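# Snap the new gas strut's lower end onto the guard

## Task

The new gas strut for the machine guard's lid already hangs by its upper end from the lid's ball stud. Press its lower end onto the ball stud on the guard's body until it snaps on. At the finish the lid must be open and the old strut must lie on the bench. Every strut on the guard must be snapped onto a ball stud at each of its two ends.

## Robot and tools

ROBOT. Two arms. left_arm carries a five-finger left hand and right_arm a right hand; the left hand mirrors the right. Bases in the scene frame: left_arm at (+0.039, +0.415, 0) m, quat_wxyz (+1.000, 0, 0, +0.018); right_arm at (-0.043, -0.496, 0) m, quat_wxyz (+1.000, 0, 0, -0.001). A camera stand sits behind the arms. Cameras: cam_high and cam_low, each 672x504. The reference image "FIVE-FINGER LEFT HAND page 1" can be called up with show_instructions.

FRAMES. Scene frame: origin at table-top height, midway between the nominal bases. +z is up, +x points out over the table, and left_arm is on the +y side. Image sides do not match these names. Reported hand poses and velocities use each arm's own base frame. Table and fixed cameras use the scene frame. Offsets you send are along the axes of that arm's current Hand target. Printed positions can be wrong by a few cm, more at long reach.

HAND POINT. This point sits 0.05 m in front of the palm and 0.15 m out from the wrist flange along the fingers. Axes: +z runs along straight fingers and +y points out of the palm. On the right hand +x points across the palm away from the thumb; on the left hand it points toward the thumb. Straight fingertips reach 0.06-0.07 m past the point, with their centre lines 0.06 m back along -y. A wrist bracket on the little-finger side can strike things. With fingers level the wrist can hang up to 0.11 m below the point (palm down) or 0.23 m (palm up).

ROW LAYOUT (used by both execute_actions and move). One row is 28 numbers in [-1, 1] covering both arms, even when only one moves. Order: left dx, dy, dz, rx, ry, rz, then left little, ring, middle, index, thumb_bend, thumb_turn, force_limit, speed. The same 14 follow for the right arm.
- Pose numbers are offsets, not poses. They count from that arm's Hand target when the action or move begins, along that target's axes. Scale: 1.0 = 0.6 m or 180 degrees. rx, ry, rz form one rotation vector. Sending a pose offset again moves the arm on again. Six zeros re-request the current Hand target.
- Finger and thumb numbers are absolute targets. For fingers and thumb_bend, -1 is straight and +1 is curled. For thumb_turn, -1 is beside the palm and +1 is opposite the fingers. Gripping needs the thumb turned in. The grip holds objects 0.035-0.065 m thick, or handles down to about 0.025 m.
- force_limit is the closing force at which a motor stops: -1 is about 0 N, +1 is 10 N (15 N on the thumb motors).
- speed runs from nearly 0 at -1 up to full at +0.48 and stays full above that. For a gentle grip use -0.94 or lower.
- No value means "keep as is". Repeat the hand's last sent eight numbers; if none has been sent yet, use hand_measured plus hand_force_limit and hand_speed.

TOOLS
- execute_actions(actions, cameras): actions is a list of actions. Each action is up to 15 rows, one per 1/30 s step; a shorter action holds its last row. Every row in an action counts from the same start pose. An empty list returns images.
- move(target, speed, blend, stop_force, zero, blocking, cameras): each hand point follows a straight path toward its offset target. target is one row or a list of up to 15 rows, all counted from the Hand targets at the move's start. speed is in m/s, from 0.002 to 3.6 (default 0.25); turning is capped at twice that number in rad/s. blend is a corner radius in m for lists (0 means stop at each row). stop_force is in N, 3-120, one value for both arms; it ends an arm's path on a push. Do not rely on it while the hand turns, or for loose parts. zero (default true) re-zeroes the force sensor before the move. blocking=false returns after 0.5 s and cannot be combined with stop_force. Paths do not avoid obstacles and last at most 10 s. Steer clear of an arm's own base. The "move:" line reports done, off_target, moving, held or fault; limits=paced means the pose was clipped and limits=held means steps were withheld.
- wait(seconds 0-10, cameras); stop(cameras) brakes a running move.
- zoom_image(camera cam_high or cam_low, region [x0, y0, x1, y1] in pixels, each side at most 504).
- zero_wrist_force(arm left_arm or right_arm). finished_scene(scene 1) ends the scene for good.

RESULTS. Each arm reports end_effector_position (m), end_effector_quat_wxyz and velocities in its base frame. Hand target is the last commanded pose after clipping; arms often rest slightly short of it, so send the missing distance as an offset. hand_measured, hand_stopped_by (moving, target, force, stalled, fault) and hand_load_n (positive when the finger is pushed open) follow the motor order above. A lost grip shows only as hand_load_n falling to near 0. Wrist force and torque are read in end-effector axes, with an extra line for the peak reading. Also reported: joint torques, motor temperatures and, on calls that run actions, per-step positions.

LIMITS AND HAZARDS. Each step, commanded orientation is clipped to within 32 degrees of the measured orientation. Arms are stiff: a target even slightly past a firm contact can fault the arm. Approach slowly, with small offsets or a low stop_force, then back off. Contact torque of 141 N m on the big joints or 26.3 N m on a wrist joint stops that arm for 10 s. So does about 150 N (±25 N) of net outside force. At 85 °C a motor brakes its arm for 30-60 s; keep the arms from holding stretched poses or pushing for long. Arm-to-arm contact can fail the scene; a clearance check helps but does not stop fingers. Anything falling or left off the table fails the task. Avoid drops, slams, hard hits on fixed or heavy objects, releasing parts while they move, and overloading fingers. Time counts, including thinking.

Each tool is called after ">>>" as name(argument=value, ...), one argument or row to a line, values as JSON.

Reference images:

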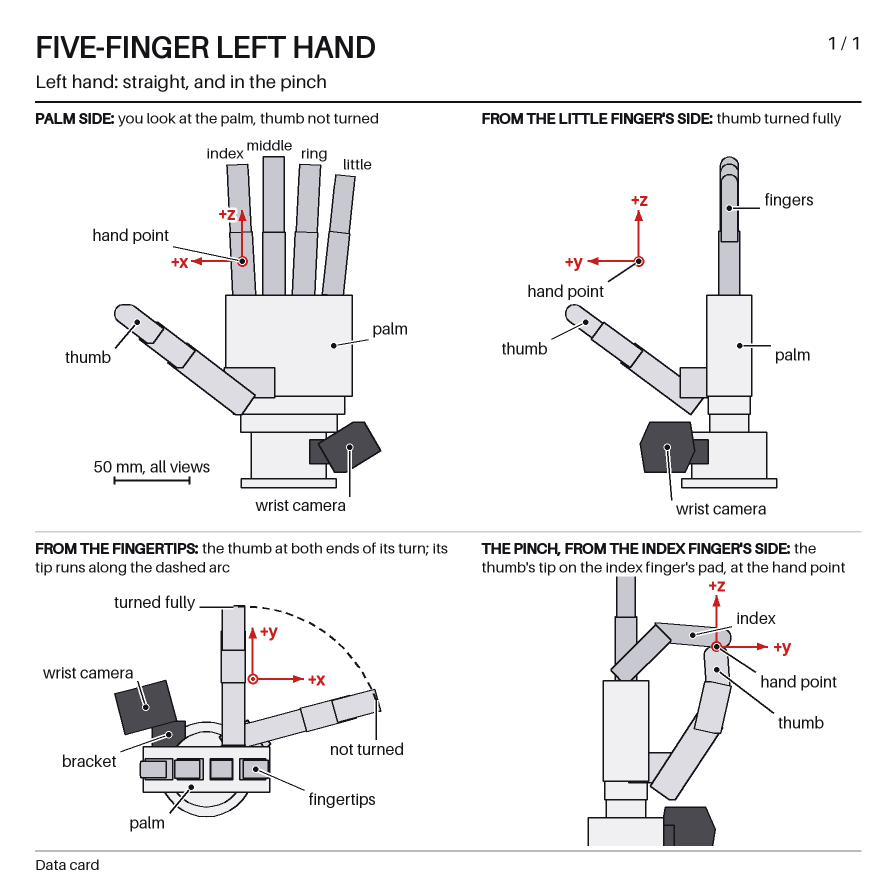

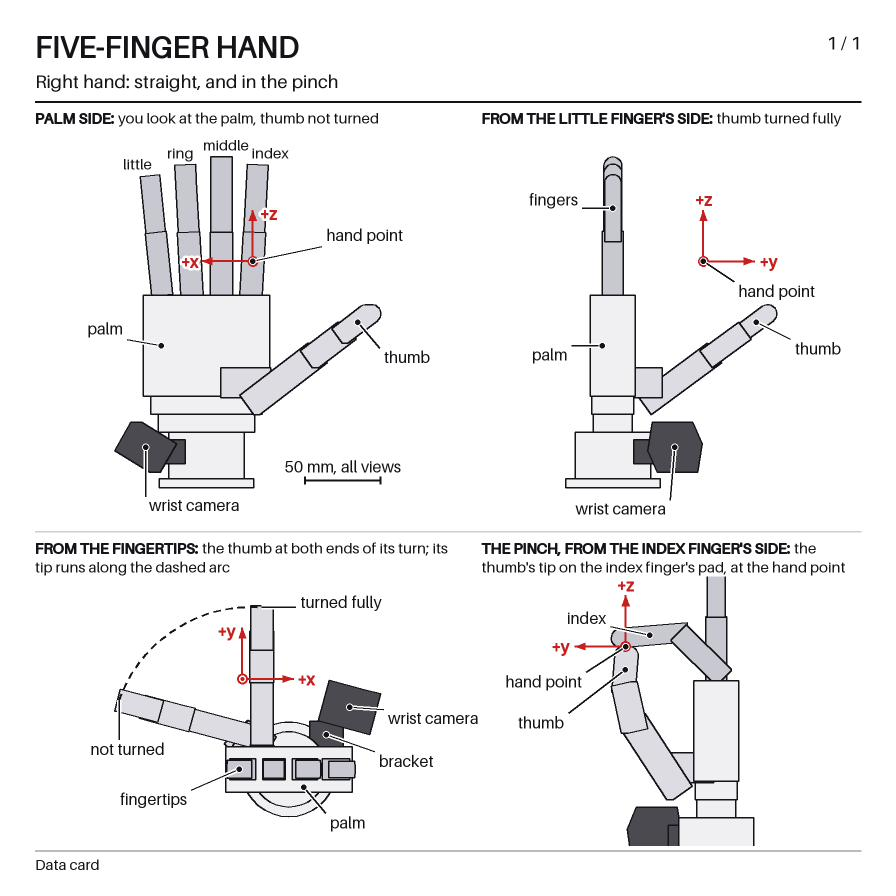

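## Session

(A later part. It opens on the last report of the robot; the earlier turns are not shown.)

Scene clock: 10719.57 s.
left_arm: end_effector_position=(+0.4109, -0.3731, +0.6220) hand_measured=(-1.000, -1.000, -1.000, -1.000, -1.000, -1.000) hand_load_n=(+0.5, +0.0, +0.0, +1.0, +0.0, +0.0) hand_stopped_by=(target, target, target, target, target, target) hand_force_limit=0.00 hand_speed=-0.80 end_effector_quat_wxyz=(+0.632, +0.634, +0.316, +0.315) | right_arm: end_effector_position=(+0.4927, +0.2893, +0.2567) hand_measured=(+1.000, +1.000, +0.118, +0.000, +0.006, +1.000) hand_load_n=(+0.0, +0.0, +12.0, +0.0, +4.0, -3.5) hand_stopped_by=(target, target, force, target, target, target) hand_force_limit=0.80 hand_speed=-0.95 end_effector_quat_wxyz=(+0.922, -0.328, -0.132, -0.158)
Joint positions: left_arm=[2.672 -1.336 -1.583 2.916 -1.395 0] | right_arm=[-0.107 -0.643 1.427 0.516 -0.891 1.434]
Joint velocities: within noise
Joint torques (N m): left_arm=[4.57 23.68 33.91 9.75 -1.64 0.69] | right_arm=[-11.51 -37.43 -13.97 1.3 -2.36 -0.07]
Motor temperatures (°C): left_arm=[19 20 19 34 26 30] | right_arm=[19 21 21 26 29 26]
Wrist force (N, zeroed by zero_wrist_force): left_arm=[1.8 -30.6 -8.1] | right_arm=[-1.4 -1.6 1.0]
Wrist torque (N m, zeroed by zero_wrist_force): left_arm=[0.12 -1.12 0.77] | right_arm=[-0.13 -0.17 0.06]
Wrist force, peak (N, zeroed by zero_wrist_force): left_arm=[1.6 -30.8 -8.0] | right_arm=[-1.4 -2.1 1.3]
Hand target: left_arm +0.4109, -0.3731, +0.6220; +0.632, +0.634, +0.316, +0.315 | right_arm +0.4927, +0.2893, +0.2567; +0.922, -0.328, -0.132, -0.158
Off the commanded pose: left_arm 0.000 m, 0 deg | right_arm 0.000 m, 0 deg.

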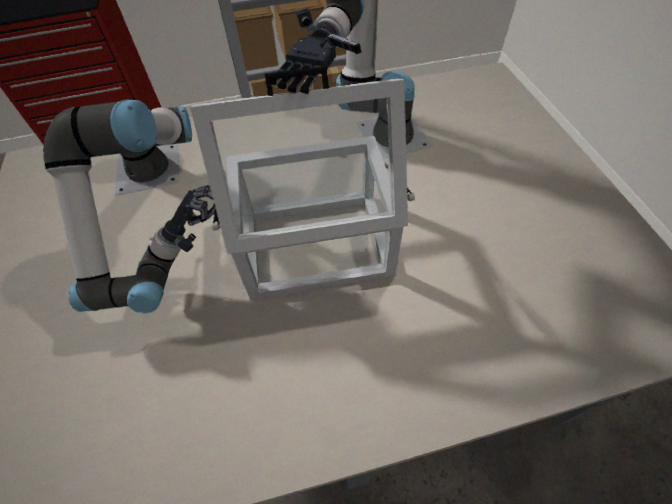

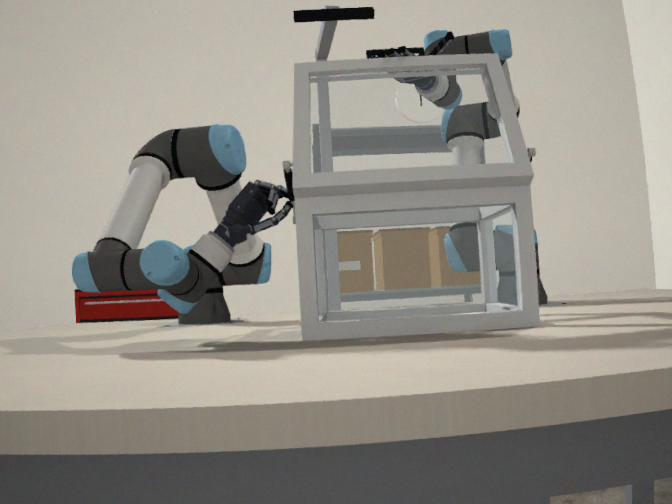

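>>> execute_actions(
  actions=[],
  cameras=["all"],
)

Scene clock: 10912.47 s.
left_arm: end_effector_position=(+0.4109, -0.3731, +0.6220) hand_measured=(-1.000, -1.000, -1.000, -1.000, -1.000, -1.000) hand_load_n=(+1.0, +0.0, +0.0, +1.0, +0.0, +0.0) hand_stopped_by=(target, target, target, target, target, target) hand_force_limit=0.00 hand_speed=-0.80 end_effector_quat_wxyz=(+0.632, +0.634, +0.316, +0.315) | right_arm: end_effector_position=(+0.4927, +0.2893, +0.2567) hand_measured=(+1.000, +1.000, +0.118, +0.000, +0.006, +1.000) hand_load_n=(+0.0, +0.0, +12.0, +0.0, +4.0, -3.5) hand_stopped_by=(target, target, force, target, target, target) hand_force_limit=0.80 hand_speed=-0.95 end_effector_quat_wxyz=(+0.922, -0.328, -0.132, -0.158)
Joint positions: left_arm=[2.672 -1.336 -1.583 2.916 -1.395 0] | right_arm=[-0.107 -0.643 1.427 0.516 -0.891 1.434]
Joint velocities: within noise
Joint torques (N m): left_arm=[4.12 23.6 34.67 9.76 -1.63 0.68] | right_arm=[-10.45 -37.77 -15.78 1.48 -2.62 -0.52]
Motor temperatures (°C): left_arm=[19 20 19 34 26 30] | right_arm=[19 21 21 26 29 26]
Wrist force (N, zeroed by zero_wrist_force): left_arm=[1.5 -30.6 -8.0] | right_arm=[-1.3 -1.8 1.1]
Wrist torque (N m, zeroed by zero_wrist_force): left_arm=[0.10 -1.07 0.76] | right_arm=[-0.16 -0.18 0.06]
Wrist force, peak (N, zeroed by zero_wrist_force): left_arm=[1.6 -30.8 -8.1] | right_arm=[-1.4 -2.0 1.5]
Hand target: left_arm +0.4109, -0.3731, +0.6220; +0.632, +0.634, +0.316, +0.315 | right_arm +0.4927, +0.2893, +0.2567; +0.922, -0.328, -0.132, -0.158
Off the commanded pose: left_arm 0.000 m, 0 deg | right_arm 0.000 m, 0 deg.

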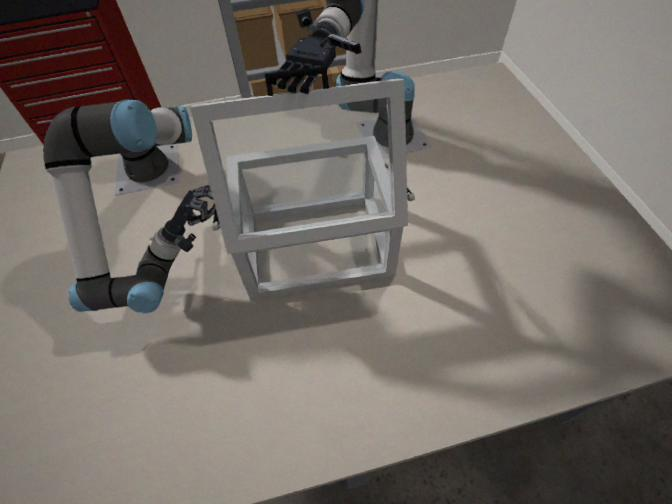

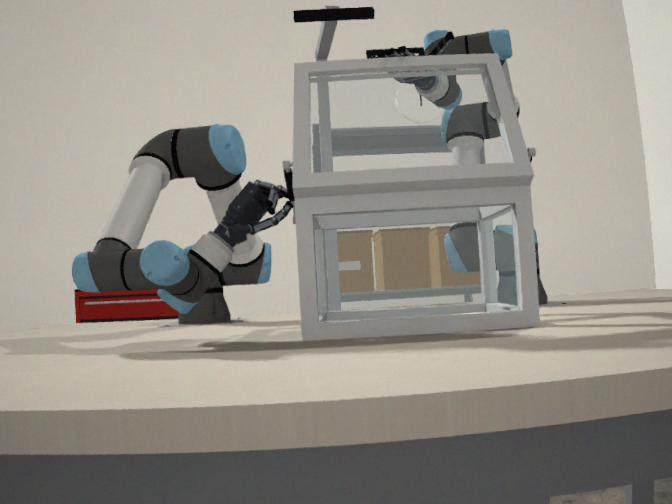

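>>> zoom_image(
  camera="cam_high",
  region=[170, 130, 290, 220],
)

>>> zoom_image(
  camera="cam_high",
  region=[350, 150, 430, 210],
)

>>> zoom_image(
  camera="cam_low",
  region=[500, 130, 580, 230],
)

Scaled by 4.200.

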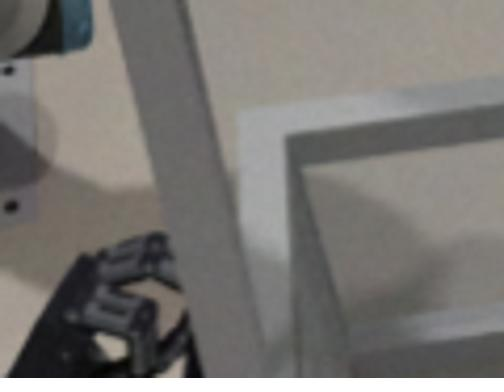

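Scaled by 6.300.

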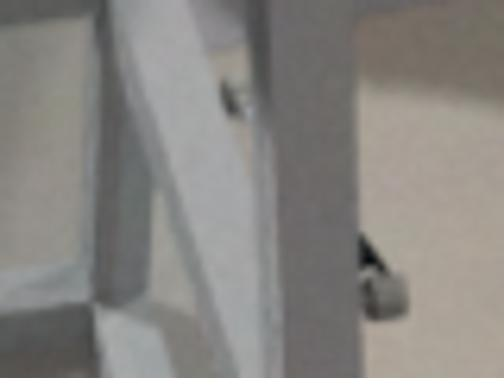

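Scaled by 5.040.

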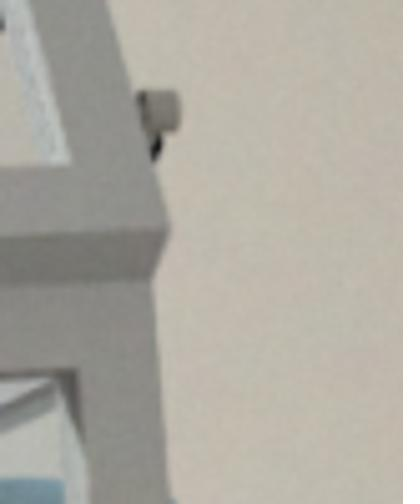

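>>> zoom_image(
  camera="cam_high",
  region=[370, 135, 406, 175],
)

>>> zoom_image(
  camera="cam_low",
  region=[285, 180, 345, 260],
)

>>> zoom_image(
  camera="cam_low",
  region=[470, 190, 550, 320],
)

Scaled by 12.600.

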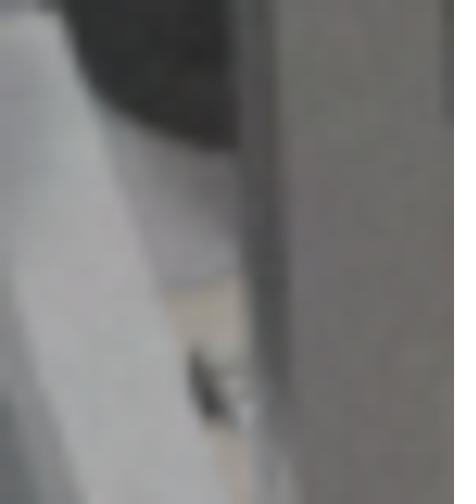

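Scaled by 6.300.

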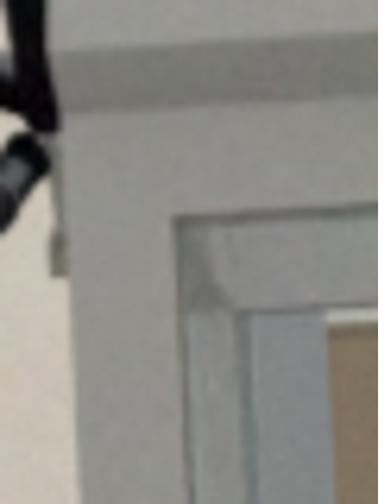

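Scaled by 3.877.

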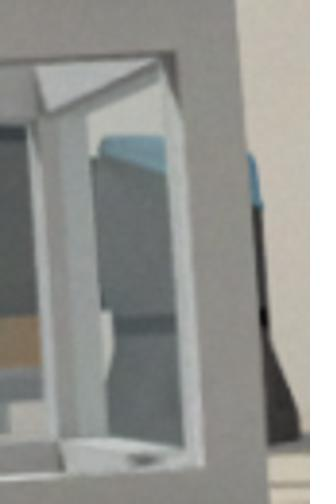

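>>> zoom_image(
  camera="cam_low",
  region=[290, 200, 350, 340],
)

>>> zoom_image(
  camera="cam_high",
  region=[225, 140, 265, 300],
)

>>> zoom_image(
  camera="cam_high",
  region=[355, 120, 415, 300],
)

Scaled by 3.600.

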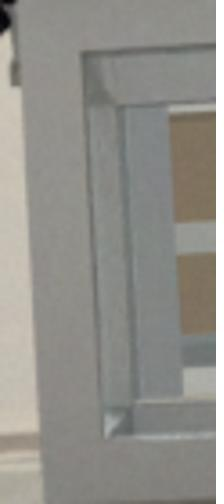

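Scaled by 3.150.

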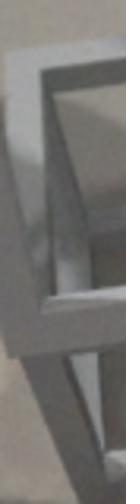

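Scaled by 2.800.

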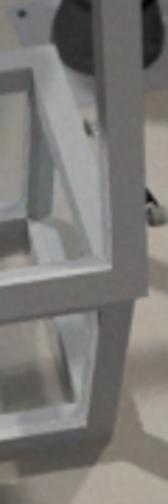

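>>> zoom_image(
  camera="cam_low",
  region=[290, 195, 390, 270],
)

>>> zoom_image(
  camera="cam_low",
  region=[290, 270, 390, 345],
)

>>> zoom_image(
  camera="cam_low",
  region=[440, 195, 540, 270],
)

>>> zoom_image(
  camera="cam_low",
  region=[440, 270, 540, 345],
)

Scaled by 5.040.

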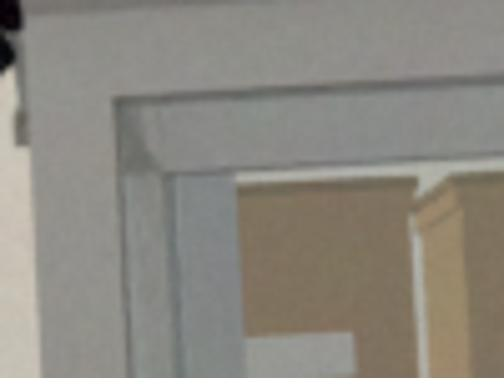

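Scaled by 5.040.

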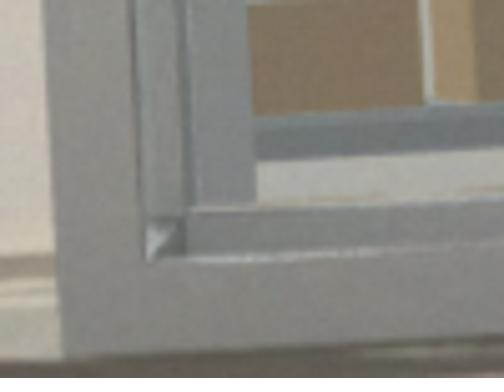

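Scaled by 5.040.

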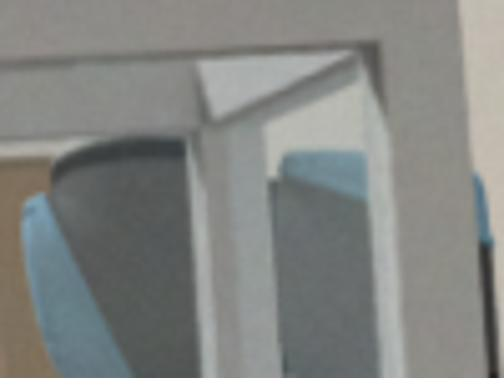

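Scaled by 5.040.

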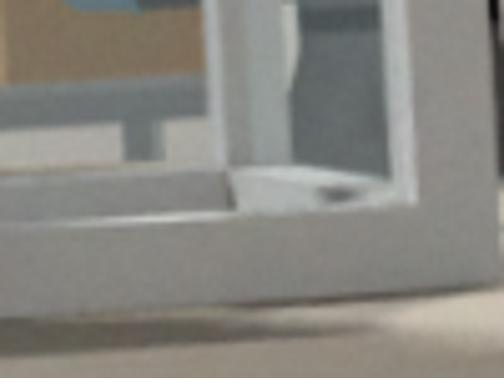

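>>> zoom_image(
  camera="cam_high",
  region=[110, 120, 210, 200],
)

>>> zoom_image(
  camera="cam_high",
  region=[350, 80, 450, 160],
)

>>> zoom_image(
  camera="cam_high",
  region=[220, 230, 320, 310],
)

>>> zoom_image(
  camera="cam_high",
  region=[340, 200, 440, 300],
)

>>> zoom_image(
  camera="cam_high",
  region=[210, 130, 290, 190],
)

>>> zoom_image(
  camera="cam_high",
  region=[330, 120, 410, 180],
)

Scaled by 5.040.

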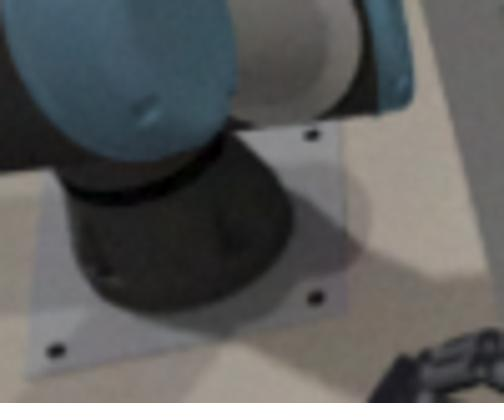

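Scaled by 5.040.

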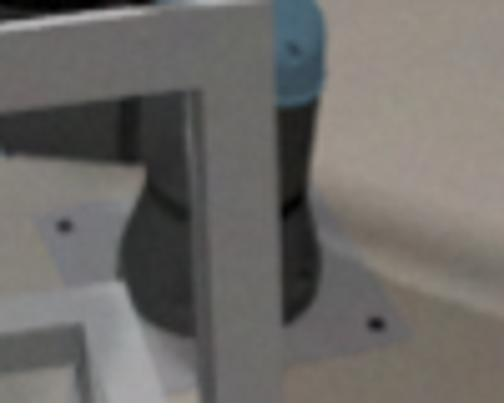

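Scaled by 5.040.

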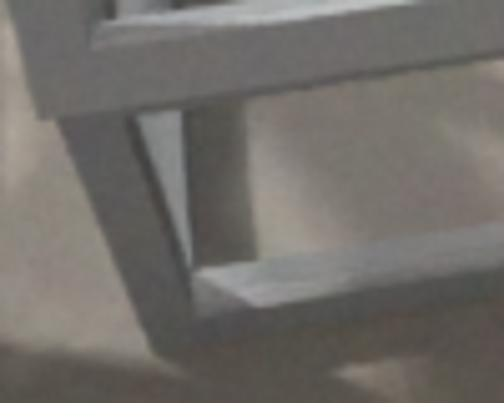

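Scaled by 5.040.

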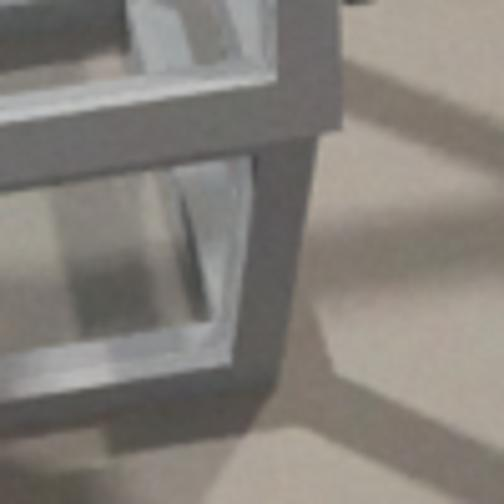

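Scaled by 6.300.

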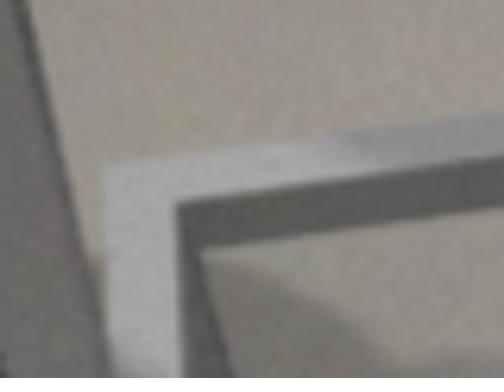

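Scaled by 6.300.

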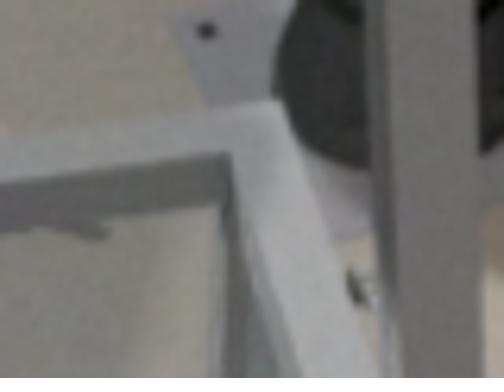

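>>> zoom_image(
  camera="cam_low",
  region=[476, 196, 524, 232],
)

>>> zoom_image(
  camera="cam_high",
  region=[376, 154, 396, 174],
)

Scaled by 10.500.

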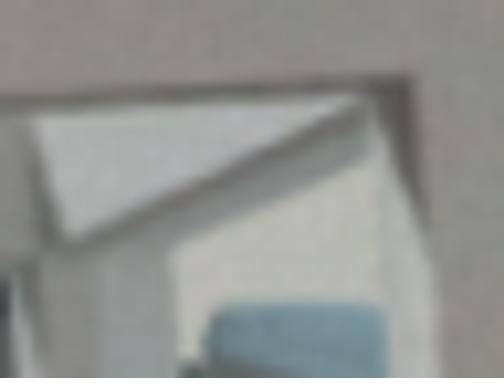

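Scaled by 25.200.

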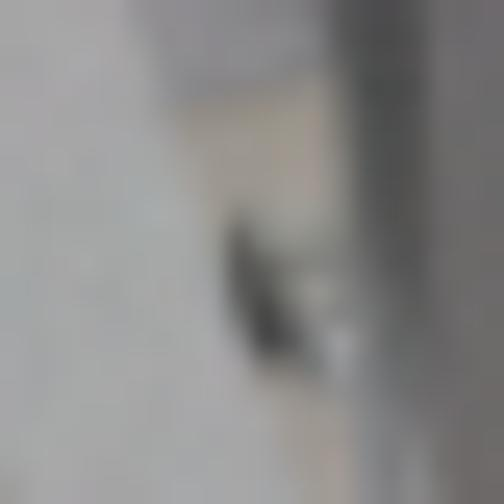

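>>> move(
  target=[0,0,0,0,0,0,-1,-1,-1,-1,-1,-1,0,-0.8,0.0009,-0.00522,-0.00438,0,-0.00564,0.00672,1,1,0.62,0.0,0.012,1,0.8,-0.95],
  speed=0.04,
  cameras=["cam_low"],
)

Scene clock: 11298.90 s.
left_arm: end_effector_position=(+0.4109, -0.3731, +0.6220) hand_measured=(-1.000, -1.000, -1.000, -1.000, -1.000, -1.000) hand_load_n=(+1.0, +0.0, +0.0, +0.5, +0.0, +0.0) hand_stopped_by=(target, target, target, target, target, target) hand_force_limit=0.00 hand_speed=-0.80 end_effector_quat_wxyz=(+0.632, +0.634, +0.316, +0.315) | right_arm: end_effector_position=(+0.4924, +0.2851, +0.2567) hand_measured=(+1.000, +1.000, +0.118, +0.000, +0.006, +1.000) hand_load_n=(+0.0, +0.0, +12.0, -0.5, +3.5, -4.0) hand_stopped_by=(target, target, force, target, target, target) hand_force_limit=0.80 hand_speed=-0.95 end_effector_quat_wxyz=(+0.922, -0.331, -0.137, -0.145)
Joint positions: left_arm=[2.672 -1.336 -1.583 2.916 -1.395 0] | right_arm=[-0.114 -0.644 1.413 0.503 -0.891 1.479]
Joint torques (N m): left_arm=[4.46 23.35 34.02 9.7 -1.63 0.72] | right_arm=[-1.27 -53.86 -4.78 3.87 0.36 -1.22]
Wrist force (N, zeroed by zero_wrist_force): left_arm=[1.5 -30.4 -8.2] | right_arm=[-0.1 -0.7 1.4]
Wrist torque (N m, zeroed by zero_wrist_force): left_arm=[0.12 -1.08 0.76] | right_arm=[-0.14 -0.18 0.03]
Wrist force, peak (N, zeroed by zero_wrist_force): left_arm=[1.6 -30.8 -8.1] | right_arm=[-1.4 -2.1 1.4]
Hand target: left_arm +0.4109, -0.3731, +0.6220; +0.632, +0.634, +0.316, +0.315 | right_arm +0.4924, +0.2852, +0.2567; +0.922, -0.331, -0.137, -0.145
Off the commanded pose: left_arm 0.000 m, 0 deg | right_arm 0.000 m, 0 deg.
move: done
Images, in order (width x height): cam_low 672x504.

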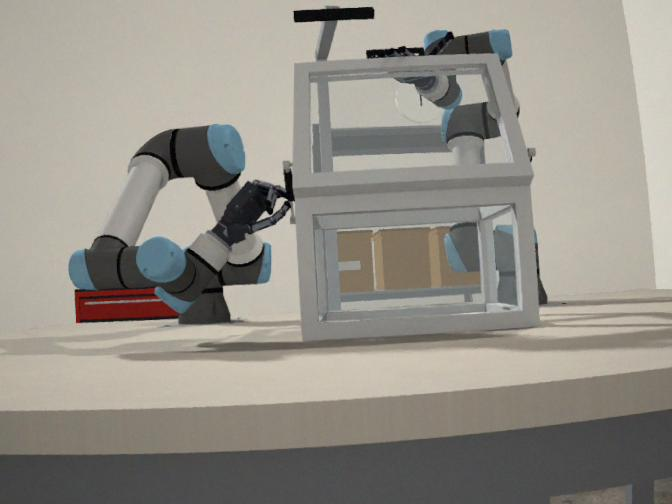

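>>> zoom_image(
  camera="cam_low",
  region=[265, 185, 315, 235],
)

Scaled by 10.080.

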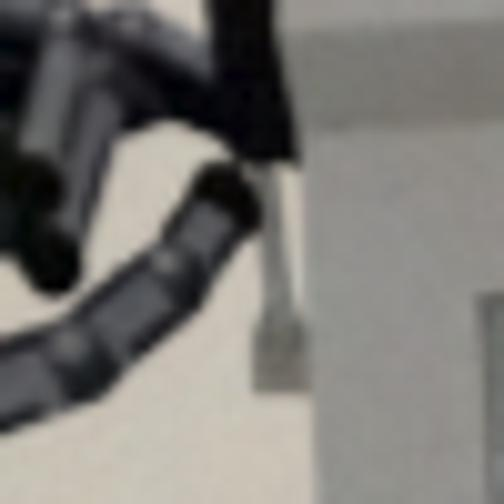

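>>> move(
  target=[0,0,0,0,0,0,-1,-1,-1,-1,-1,-1,0,-0.8,0,-0.00336,0.00399,-0.00087,0.00507,0.00427,1,1,0.62,0.0,0.012,1,0.8,-0.95],
  speed=0.04,
  cameras=["cam_low"],
)

>>> zoom_image(
  camera="cam_low",
  region=[265, 185, 315, 235],
)

Scene clock: 11312.27 s.
left_arm: end_effector_position=(+0.4109, -0.3731, +0.6220) hand_measured=(-1.000, -1.000, -1.000, -1.000, -1.000, -1.000) hand_load_n=(+0.5, +0.0, +0.0, +1.0, +0.0, +0.0) hand_stopped_by=(target, target, target, target, target, target) hand_force_limit=0.00 hand_speed=-0.80 end_effector_quat_wxyz=(+0.632, +0.634, +0.316, +0.315) | right_arm: end_effector_position=(+0.4913, +0.2852, +0.2597) hand_measured=(+1.000, +1.000, +0.118, +0.000, +0.006, +1.000) hand_load_n=(+0.0, +0.0, +12.0, +0.0, +3.5, -3.5) hand_stopped_by=(target, target, force, target, target, target) hand_force_limit=0.80 hand_speed=-0.95 end_effector_quat_wxyz=(+0.924, -0.332, -0.127, -0.142)
Joint positions: left_arm=[2.672 -1.336 -1.583 2.916 -1.395 0] | right_arm=[-0.115 -0.65 1.427 0.516 -0.89 1.479]
Joint torques (N m): left_arm=[4.72 23.4 34.19 9.66 -1.64 0.72] | right_arm=[-13.7 -49.45 -13.55 2.48 0.61 1.73]
Wrist force (N, zeroed by zero_wrist_force): left_arm=[1.8 -30.3 -8.0] | right_arm=[-2.1 -0.8 1.3]
Wrist torque (N m, zeroed by zero_wrist_force): left_arm=[0.10 -1.11 0.78] | right_arm=[-0.14 -0.14 0.01]
Wrist force, peak (N, zeroed by zero_wrist_force): left_arm=[1.7 -30.8 -8.1] | right_arm=[-2.1 -0.8 1.3]
Hand target: left_arm +0.4109, -0.3731, +0.6220; +0.632, +0.634, +0.316, +0.315 | right_arm +0.4913, +0.2852, +0.2596; +0.924, -0.332, -0.127, -0.142
Off the commanded pose: left_arm 0.000 m, 0 deg | right_arm 0.000 m, 0 deg.
move: done
Images, in order (width x height): cam_low 672x504.

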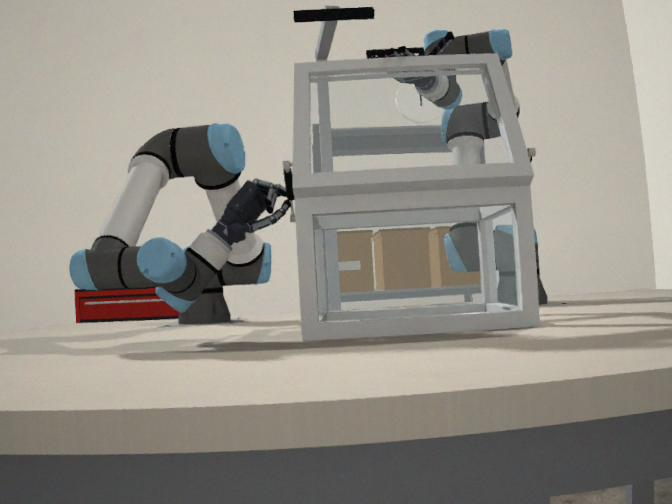

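Scaled by 10.080.

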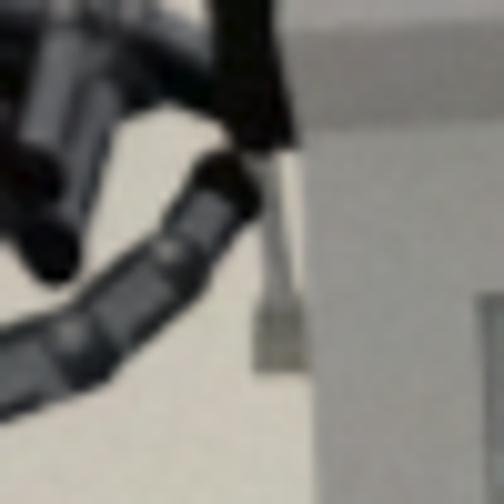

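>>> move(
  target=[0,0,0,0,0,0,-1,-1,-1,-1,-1,-1,0,-0.8,-0.0012,0.00696,0.00584,0,0.00752,-0.00896,1,1,0.62,0.0,0.012,1,0.8,-0.95],
  speed=0.015,
  stop_force=6,
  cameras=["cam_low"],
)

>>> zoom_image(
  camera="cam_low",
  region=[265, 185, 315, 235],
)

Scene clock: 11322.00 s.
left_arm: end_effector_position=(+0.4109, -0.3731, +0.6220) hand_measured=(-1.000, -1.000, -1.000, -1.000, -1.000, -1.000) hand_load_n=(+0.5, +0.0, +0.0, +0.5, +0.0, +0.0) hand_stopped_by=(target, target, target, target, target, target) hand_force_limit=0.00 hand_speed=-0.80 end_effector_quat_wxyz=(+0.632, +0.634, +0.316, +0.315) | right_arm: end_effector_position=(+0.4916, +0.2906, +0.2596) hand_measured=(+1.000, +1.000, +0.118, +0.000, +0.010, +1.000) hand_load_n=(+0.0, +0.0, +10.0, +0.0, -5.5, -5.5) hand_stopped_by=(target, target, force, target, target, target) hand_force_limit=0.80 hand_speed=-0.95 end_effector_quat_wxyz=(+0.923, -0.329, -0.121, -0.159)
Joint positions: left_arm=[2.672 -1.336 -1.583 2.916 -1.395 0] | right_arm=[-0.105 -0.648 1.445 0.533 -0.891 1.421]
Joint torques (N m): left_arm=[5.07 23.16 34.51 9.65 -1.61 0.77] | right_arm=[-10.73 -49.11 -17.55 1.11 -0.88 1.76]
Wrist force (N, zeroed by zero_wrist_force): left_arm=[1.9 -30.3 -7.9] | right_arm=[0.9 -3.3 -2.0]
Wrist torque (N m, zeroed by zero_wrist_force): left_arm=[0.11 -1.08 0.78] | right_arm=[-0.26 -0.11 0.11]
Wrist force, peak (N, zeroed by zero_wrist_force): left_arm=[1.8 -30.8 -8.1] | right_arm=[2.7 -5.1 -2.8]
Hand target: left_arm +0.4109, -0.3731, +0.6220; +0.632, +0.634, +0.316, +0.315 | right_arm +0.4916, +0.2906, +0.2596; +0.923, -0.329, -0.121, -0.159
Off the commanded pose: left_arm 0.000 m, 0 deg | right_arm 0.000 m, 0 deg.
move: contact (right_arm)
Images, in order (width x height): cam_low 672x504.

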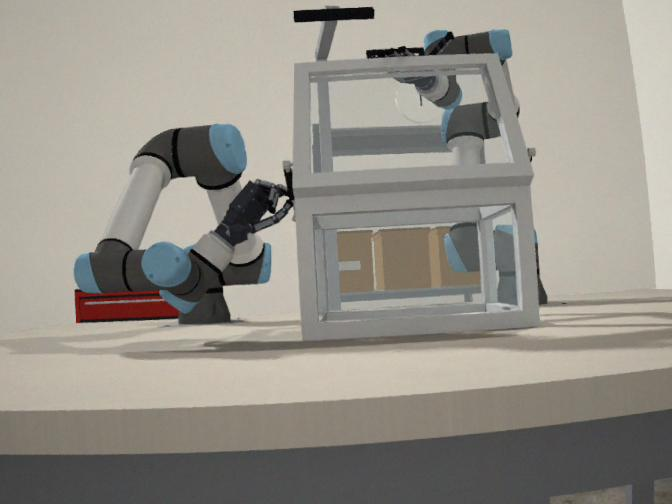

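Scaled by 10.080.

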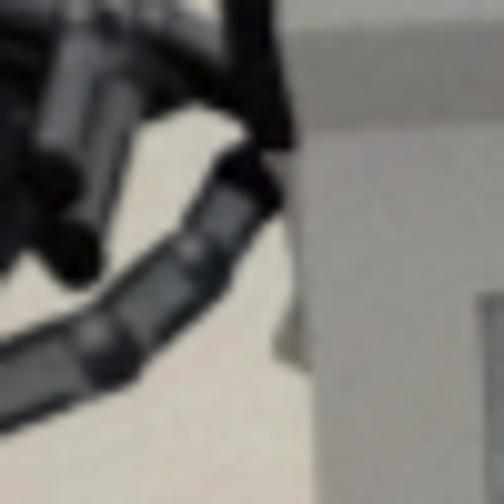

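>>> move(
  target=[0,0,0,0,0,0,-1,-1,-1,-1,-1,-1,0,-0.8,0.0012,-0.00696,-0.00584,0,-0.00752,0.00896,1,1,0.62,0.0,0.012,1,0.8,-0.95],
  speed=0.03,
  cameras=["cam_low"],
)

>>> zoom_image(
  camera="cam_low",
  region=[265, 185, 315, 235],
)

Scene clock: 11342.67 s.
left_arm: end_effector_position=(+0.4109, -0.3731, +0.6220) hand_measured=(-1.000, -1.000, -1.000, -1.000, -1.000, -1.000) hand_load_n=(+1.0, +0.0, +0.0, +1.0, +0.0, +0.0) hand_stopped_by=(target, target, target, target, target, target) hand_force_limit=0.00 hand_speed=-0.80 end_effector_quat_wxyz=(+0.632, +0.634, +0.316, +0.315) | right_arm: end_effector_position=(+0.4912, +0.2850, +0.2595) hand_measured=(+1.000, +1.000, +0.118, +0.000, +0.008, +1.000) hand_load_n=(+0.0, +0.0, +11.5, +0.0, +1.0, -4.0) hand_stopped_by=(target, target, force, target, target, target) hand_force_limit=0.80 hand_speed=-0.95 end_effector_quat_wxyz=(+0.924, -0.332, -0.127, -0.142)
Joint positions: left_arm=[2.672 -1.336 -1.583 2.916 -1.395 0] | right_arm=[-0.115 -0.65 1.426 0.515 -0.89 1.481]
Joint torques (N m): left_arm=[5.14 22.61 33.81 9.66 -1.53 0.78] | right_arm=[0.6 -53.13 -5.64 3.93 -1.32 -1.56]
Wrist force (N, zeroed by zero_wrist_force): left_arm=[1.6 -30.1 -8.1] | right_arm=[0.2 -0.6 1.6]
Wrist torque (N m, zeroed by zero_wrist_force): left_arm=[0.14 -1.09 0.76] | right_arm=[-0.16 -0.15 0.05]
Wrist force, peak (N, zeroed by zero_wrist_force): left_arm=[1.5 -30.8 -8.1] | right_arm=[1.2 -3.7 -1.9]
Hand target: left_arm +0.4109, -0.3731, +0.6220; +0.632, +0.634, +0.316, +0.315 | right_arm +0.4911, +0.2851, +0.2596; +0.924, -0.332, -0.127, -0.142
Off the commanded pose: left_arm 0.000 m, 0 deg | right_arm 0.000 m, 0 deg.
move: done
Images, in order (width x height): cam_low 672x504.

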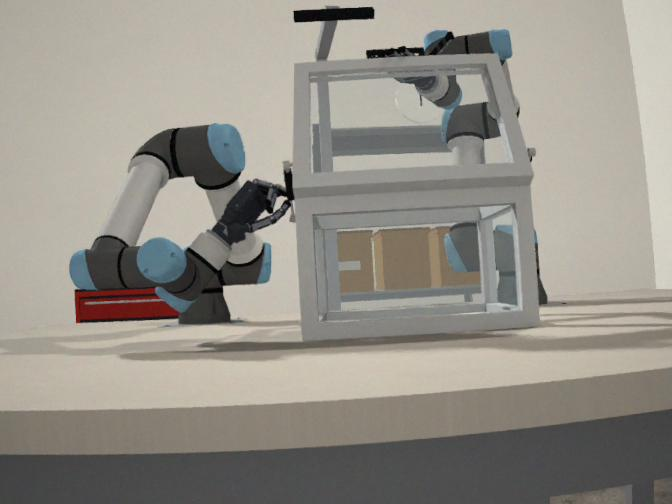

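Scaled by 10.080.

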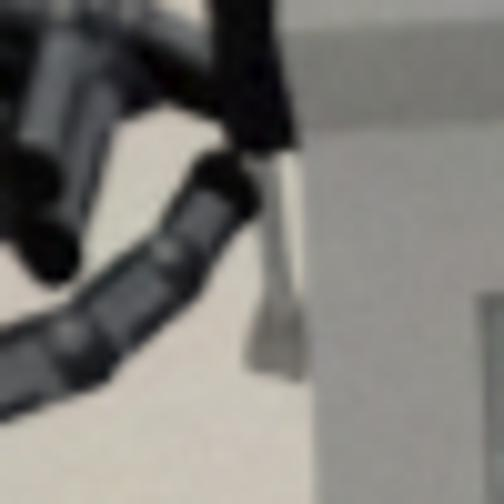

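>>> move(
  target=[0,0,0,0,0,0,-1,-1,-1,-1,-1,-1,0,-0.8,0,0,0,0,0,0,1,1,0.62,0.0,-0.012,1,0.8,-0.95],
  speed=0.03,
  cameras=["cam_low"],
)

>>> zoom_image(
  camera="cam_low",
  region=[265, 185, 315, 235],
)

Scene clock: 11348.67 s.
left_arm: end_effector_position=(+0.4109, -0.3731, +0.6220) hand_measured=(-1.000, -1.000, -1.000, -1.000, -1.000, -1.000) hand_load_n=(+0.5, +0.0, +0.0, +0.5, +0.0, +0.0) hand_stopped_by=(target, target, target, target, target, target) hand_force_limit=0.00 hand_speed=-0.80 end_effector_quat_wxyz=(+0.632, +0.634, +0.316, +0.315) | right_arm: end_effector_position=(+0.4911, +0.2851, +0.2596) hand_measured=(+1.000, +1.000, +0.118, +0.000, -0.012, +1.000) hand_load_n=(+0.0, +0.0, +10.5, +0.0, +1.5, -3.5) hand_stopped_by=(target, target, force, target, target, target) hand_force_limit=0.80 hand_speed=-0.95 end_effector_quat_wxyz=(+0.924, -0.332, -0.127, -0.142)
Joint positions: left_arm=[2.672 -1.336 -1.583 2.916 -1.395 0] | right_arm=[-0.115 -0.65 1.427 0.515 -0.89 1.481]
Joint torques (N m): left_arm=[4.84 22.65 34.7 9.57 -1.53 0.8] | right_arm=[10.59 -35.83 -2.86 4.13 -2.96 -1.36]
Wrist force (N, zeroed by zero_wrist_force): left_arm=[1.7 -30.2 -8.1] | right_arm=[-0.5 -0.6 1.4]
Wrist torque (N m, zeroed by zero_wrist_force): left_arm=[0.12 -1.10 0.77] | right_arm=[-0.16 -0.15 0.06]
Wrist force, peak (N, zeroed by zero_wrist_force): left_arm=[1.6 -30.8 -8.2] | right_arm=[0.1 -0.7 1.7]
Hand target: left_arm +0.4109, -0.3731, +0.6220; +0.632, +0.634, +0.316, +0.315 | right_arm +0.4911, +0.2851, +0.2596; +0.924, -0.332, -0.127, -0.142
Off the commanded pose: left_arm 0.000 m, 0 deg | right_arm 0.000 m, 0 deg.
move: done
Images, in order (width x height): cam_low 672x504.

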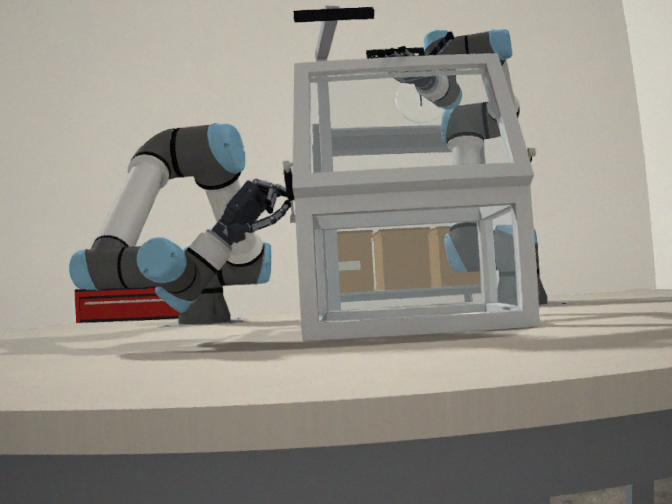

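Scaled by 10.080.

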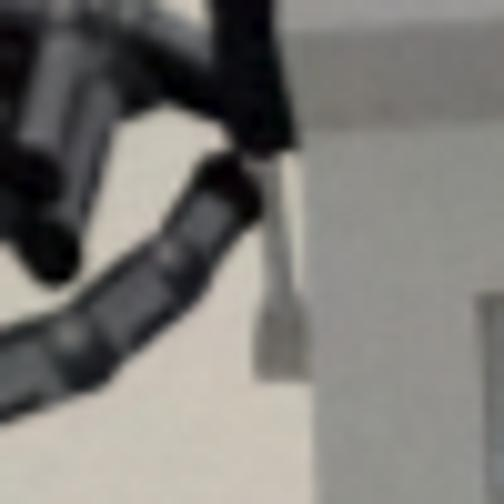

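>>> move(
  target=[
    [0,0,0,0,0,0,-1,-1,-1,-1,-1,-1,0,-0.8,0,0.0028,-0.00333,0.00072,-0.00422,-0.00356,1,1,0.62,0.0,-0.012,1,0.8,-0.95],
  ],
  speed=0.03,
)

>>> move(
  target=[0,0,0,0,0,0,-1,-1,-1,-1,-1,-1,0,-0.8,-0.0015,0.0087,0.0073,0,0.0094,-0.0112,1,1,0.62,0.0,-0.012,1,0.8,-0.95],
  speed=0.01,
  stop_force=5,
  cameras=["cam_low"],
)

>>> zoom_image(
  camera="cam_low",
  region=[265, 185, 315, 235],
)

Scene clock: 11358.70 s.
left_arm: end_effector_position=(+0.4109, -0.3731, +0.6220) hand_measured=(-1.000, -1.000, -1.000, -1.000, -1.000, -1.000) hand_load_n=(+1.0, +0.0, +0.0, +0.5, +0.0, +0.0) hand_stopped_by=(target, target, target, target, target, target) hand_force_limit=0.00 hand_speed=-0.80 end_effector_quat_wxyz=(+0.632, +0.634, +0.316, +0.315) | right_arm: end_effector_position=(+0.4920, +0.2850, +0.2570) hand_measured=(+1.000, +1.000, +0.118, +0.000, -0.012, +1.000) hand_load_n=(+0.0, +0.0, +10.5, +0.0, +1.5, -3.5) hand_stopped_by=(target, target, force, target, target, target) hand_force_limit=0.80 hand_speed=-0.95 end_effector_quat_wxyz=(+0.923, -0.331, -0.135, -0.145)
Joint positions: left_arm=[2.672 -1.336 -1.583 2.916 -1.395 0] | right_arm=[-0.114 -0.645 1.416 0.504 -0.891 1.48]
Joint torques (N m): left_arm=[4.85 22.55 34.69 9.62 -1.5 0.67] | right_arm=[11.57 -42.02 -8.22 2.18 -2.76 -1.09]
Wrist force (N, zeroed by zero_wrist_force): left_arm=[1.4 -30.4 -8.1] | right_arm=[1.4 -0.3 1.4]
Wrist torque (N m, zeroed by zero_wrist_force): left_arm=[0.15 -1.06 0.75] | right_arm=[-0.14 -0.16 0.10]
Wrist force, peak (N, zeroed by zero_wrist_force): left_arm=[1.8 -30.8 -8.3] | right_arm=[1.5 -0.5 1.4]
Hand target: left_arm +0.4109, -0.3731, +0.6220; +0.632, +0.634, +0.316, +0.315 | right_arm +0.4920, +0.2850, +0.2571; +0.923, -0.331, -0.135, -0.145
Off the commanded pose: left_arm 0.000 m, 0 deg | right_arm 0.000 m, 0 deg.
move: done

Scene clock: 11361.07 s.
left_arm: end_effector_position=(+0.4109, -0.3731, +0.6220) hand_measured=(-1.000, -1.000, -1.000, -1.000, -1.000, -1.000) hand_load_n=(+1.0, +0.0, +0.0, +0.5, +0.0, +0.0) hand_stopped_by=(target, target, target, target, target, target) hand_force_limit=0.00 hand_speed=-0.80 end_effector_quat_wxyz=(+0.632, +0.634, +0.316, +0.315) | right_arm: end_effector_position=(+0.4922, +0.2886, +0.2571) hand_measured=(+1.000, +1.000, +0.118, +0.000, -0.012, +1.000) hand_load_n=(+0.0, -0.5, +11.0, +0.0, +2.0, -4.0) hand_stopped_by=(target, target, force, target, target, target) hand_force_limit=0.80 hand_speed=-0.95 end_effector_quat_wxyz=(+0.922, -0.329, -0.131, -0.155)
Joint positions: left_arm=[2.672 -1.336 -1.583 2.916 -1.395 0] | right_arm=[-0.108 -0.644 1.428 0.516 -0.891 1.442]
Joint torques (N m): left_arm=[4.91 22.86 34.85 9.54 -1.56 0.81] | right_arm=[-10.1 -42.46 -18.49 0.26 1.39 -0.06]
Wrist force (N, zeroed by zero_wrist_force): left_arm=[1.6 -30.5 -7.9] | right_arm=[2.4 -5.0 1.1]
Wrist torque (N m, zeroed by zero_wrist_force): left_arm=[0.10 -1.08 0.76] | right_arm=[-0.24 -0.14 -0.08]
Wrist force, peak (N, zeroed by zero_wrist_force): left_arm=[1.5 -30.7 -8.3] | right_arm=[3.0 -6.7 0.2]
Hand target: left_arm +0.4109, -0.3731, +0.6220; +0.632, +0.634, +0.316, +0.315 | right_arm +0.4922, +0.2886, +0.2571; +0.922, -0.329, -0.131, -0.155 (not the last commanded pose)
Off the commanded pose: left_arm 0.000 m, 0 deg | right_arm 0.003 m, 1 deg.
move: contact (right_arm)
Images, in order (width x height): cam_low 672x504.

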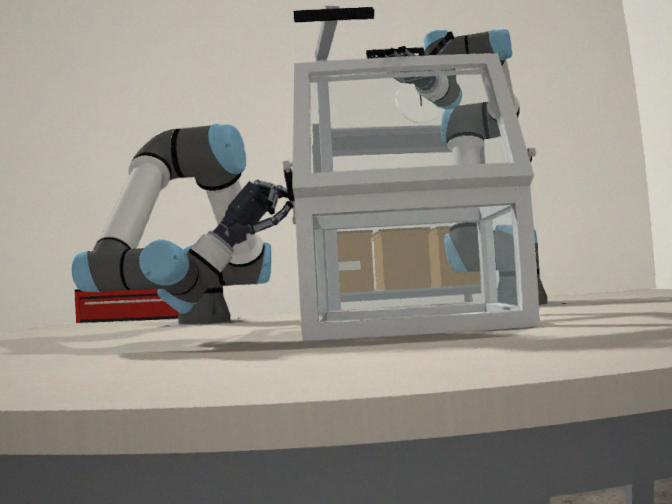

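Scaled by 10.080.

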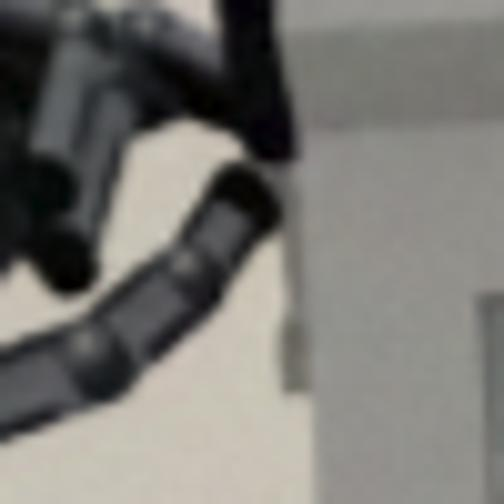

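>>> move(
  target=[0,0,0,0,0,0,-1,-1,-1,-1,-1,-1,0,-0.8,0,-0.00112,0.00133,-0.00029,0.00169,0.00142,1,1,0.62,0.0,-0.012,1,0.8,-0.95],
  speed=0.01,
  cameras=["cam_low"],
)

>>> zoom_image(
  camera="cam_low",
  region=[265, 185, 315, 235],
)

Scene clock: 11397.53 s.
left_arm: end_effector_position=(+0.4109, -0.3731, +0.6220) hand_measured=(-1.000, -1.000, -1.000, -1.000, -1.000, -1.000) hand_load_n=(+0.5, +0.0, +0.0, +1.0, +0.0, +0.0) hand_stopped_by=(target, target, target, target, target, target) hand_force_limit=0.00 hand_speed=-0.80 end_effector_quat_wxyz=(+0.632, +0.634, +0.316, +0.315) | right_arm: end_effector_position=(+0.4918, +0.2887, +0.2581) hand_measured=(+1.000, +1.000, +0.118, +0.000, -0.012, +1.000) hand_load_n=(+0.0, +0.0, +9.5, -0.5, +1.0, -4.0) hand_stopped_by=(target, target, force, target, target, target) hand_force_limit=0.80 hand_speed=-0.95 end_effector_quat_wxyz=(+0.923, -0.329, -0.128, -0.154)
Joint positions: left_arm=[2.672 -1.336 -1.583 2.916 -1.395 0] | right_arm=[-0.108 -0.646 1.432 0.52 -0.891 1.442]
Joint torques (N m): left_arm=[4.85 22.5 34.33 9.53 -1.58 0.79] | right_arm=[-9.96 -53.71 -6.19 3.5 0.82 2.11]
Wrist force (N, zeroed by zero_wrist_force): left_arm=[1.7 -30.6 -8.3] | right_arm=[2.1 -1.5 -1.1]
Wrist torque (N m, zeroed by zero_wrist_force): left_arm=[0.12 -1.08 0.78] | right_arm=[-0.19 -0.12 0.02]
Wrist force, peak (N, zeroed by zero_wrist_force): left_arm=[1.5 -30.7 -8.1] | right_arm=[2.7 -5.4 1.3]
Hand target: left_arm +0.4109, -0.3731, +0.6220; +0.632, +0.634, +0.316, +0.315 | right_arm +0.4918, +0.2887, +0.2581; +0.923, -0.329, -0.128, -0.154
Off the commanded pose: left_arm 0.000 m, 0 deg | right_arm 0.000 m, 0 deg.
move: done
Images, in order (width x height): cam_low 672x504.

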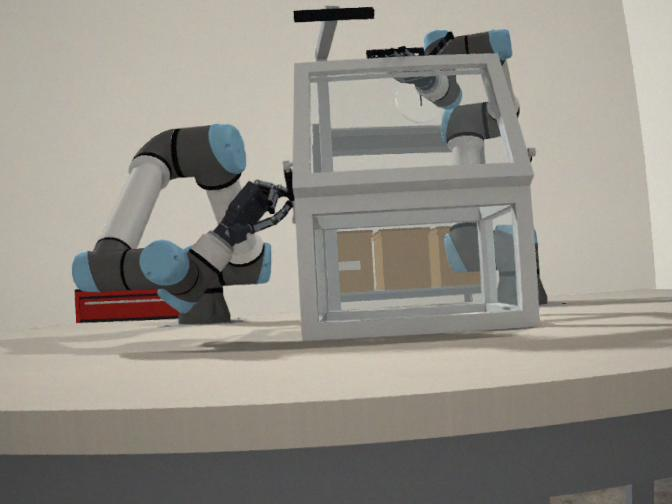

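Scaled by 10.080.

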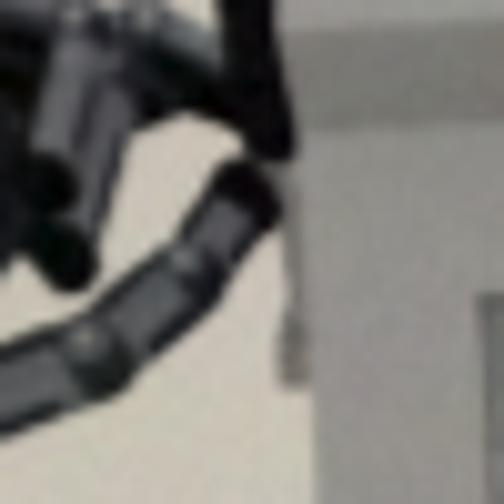

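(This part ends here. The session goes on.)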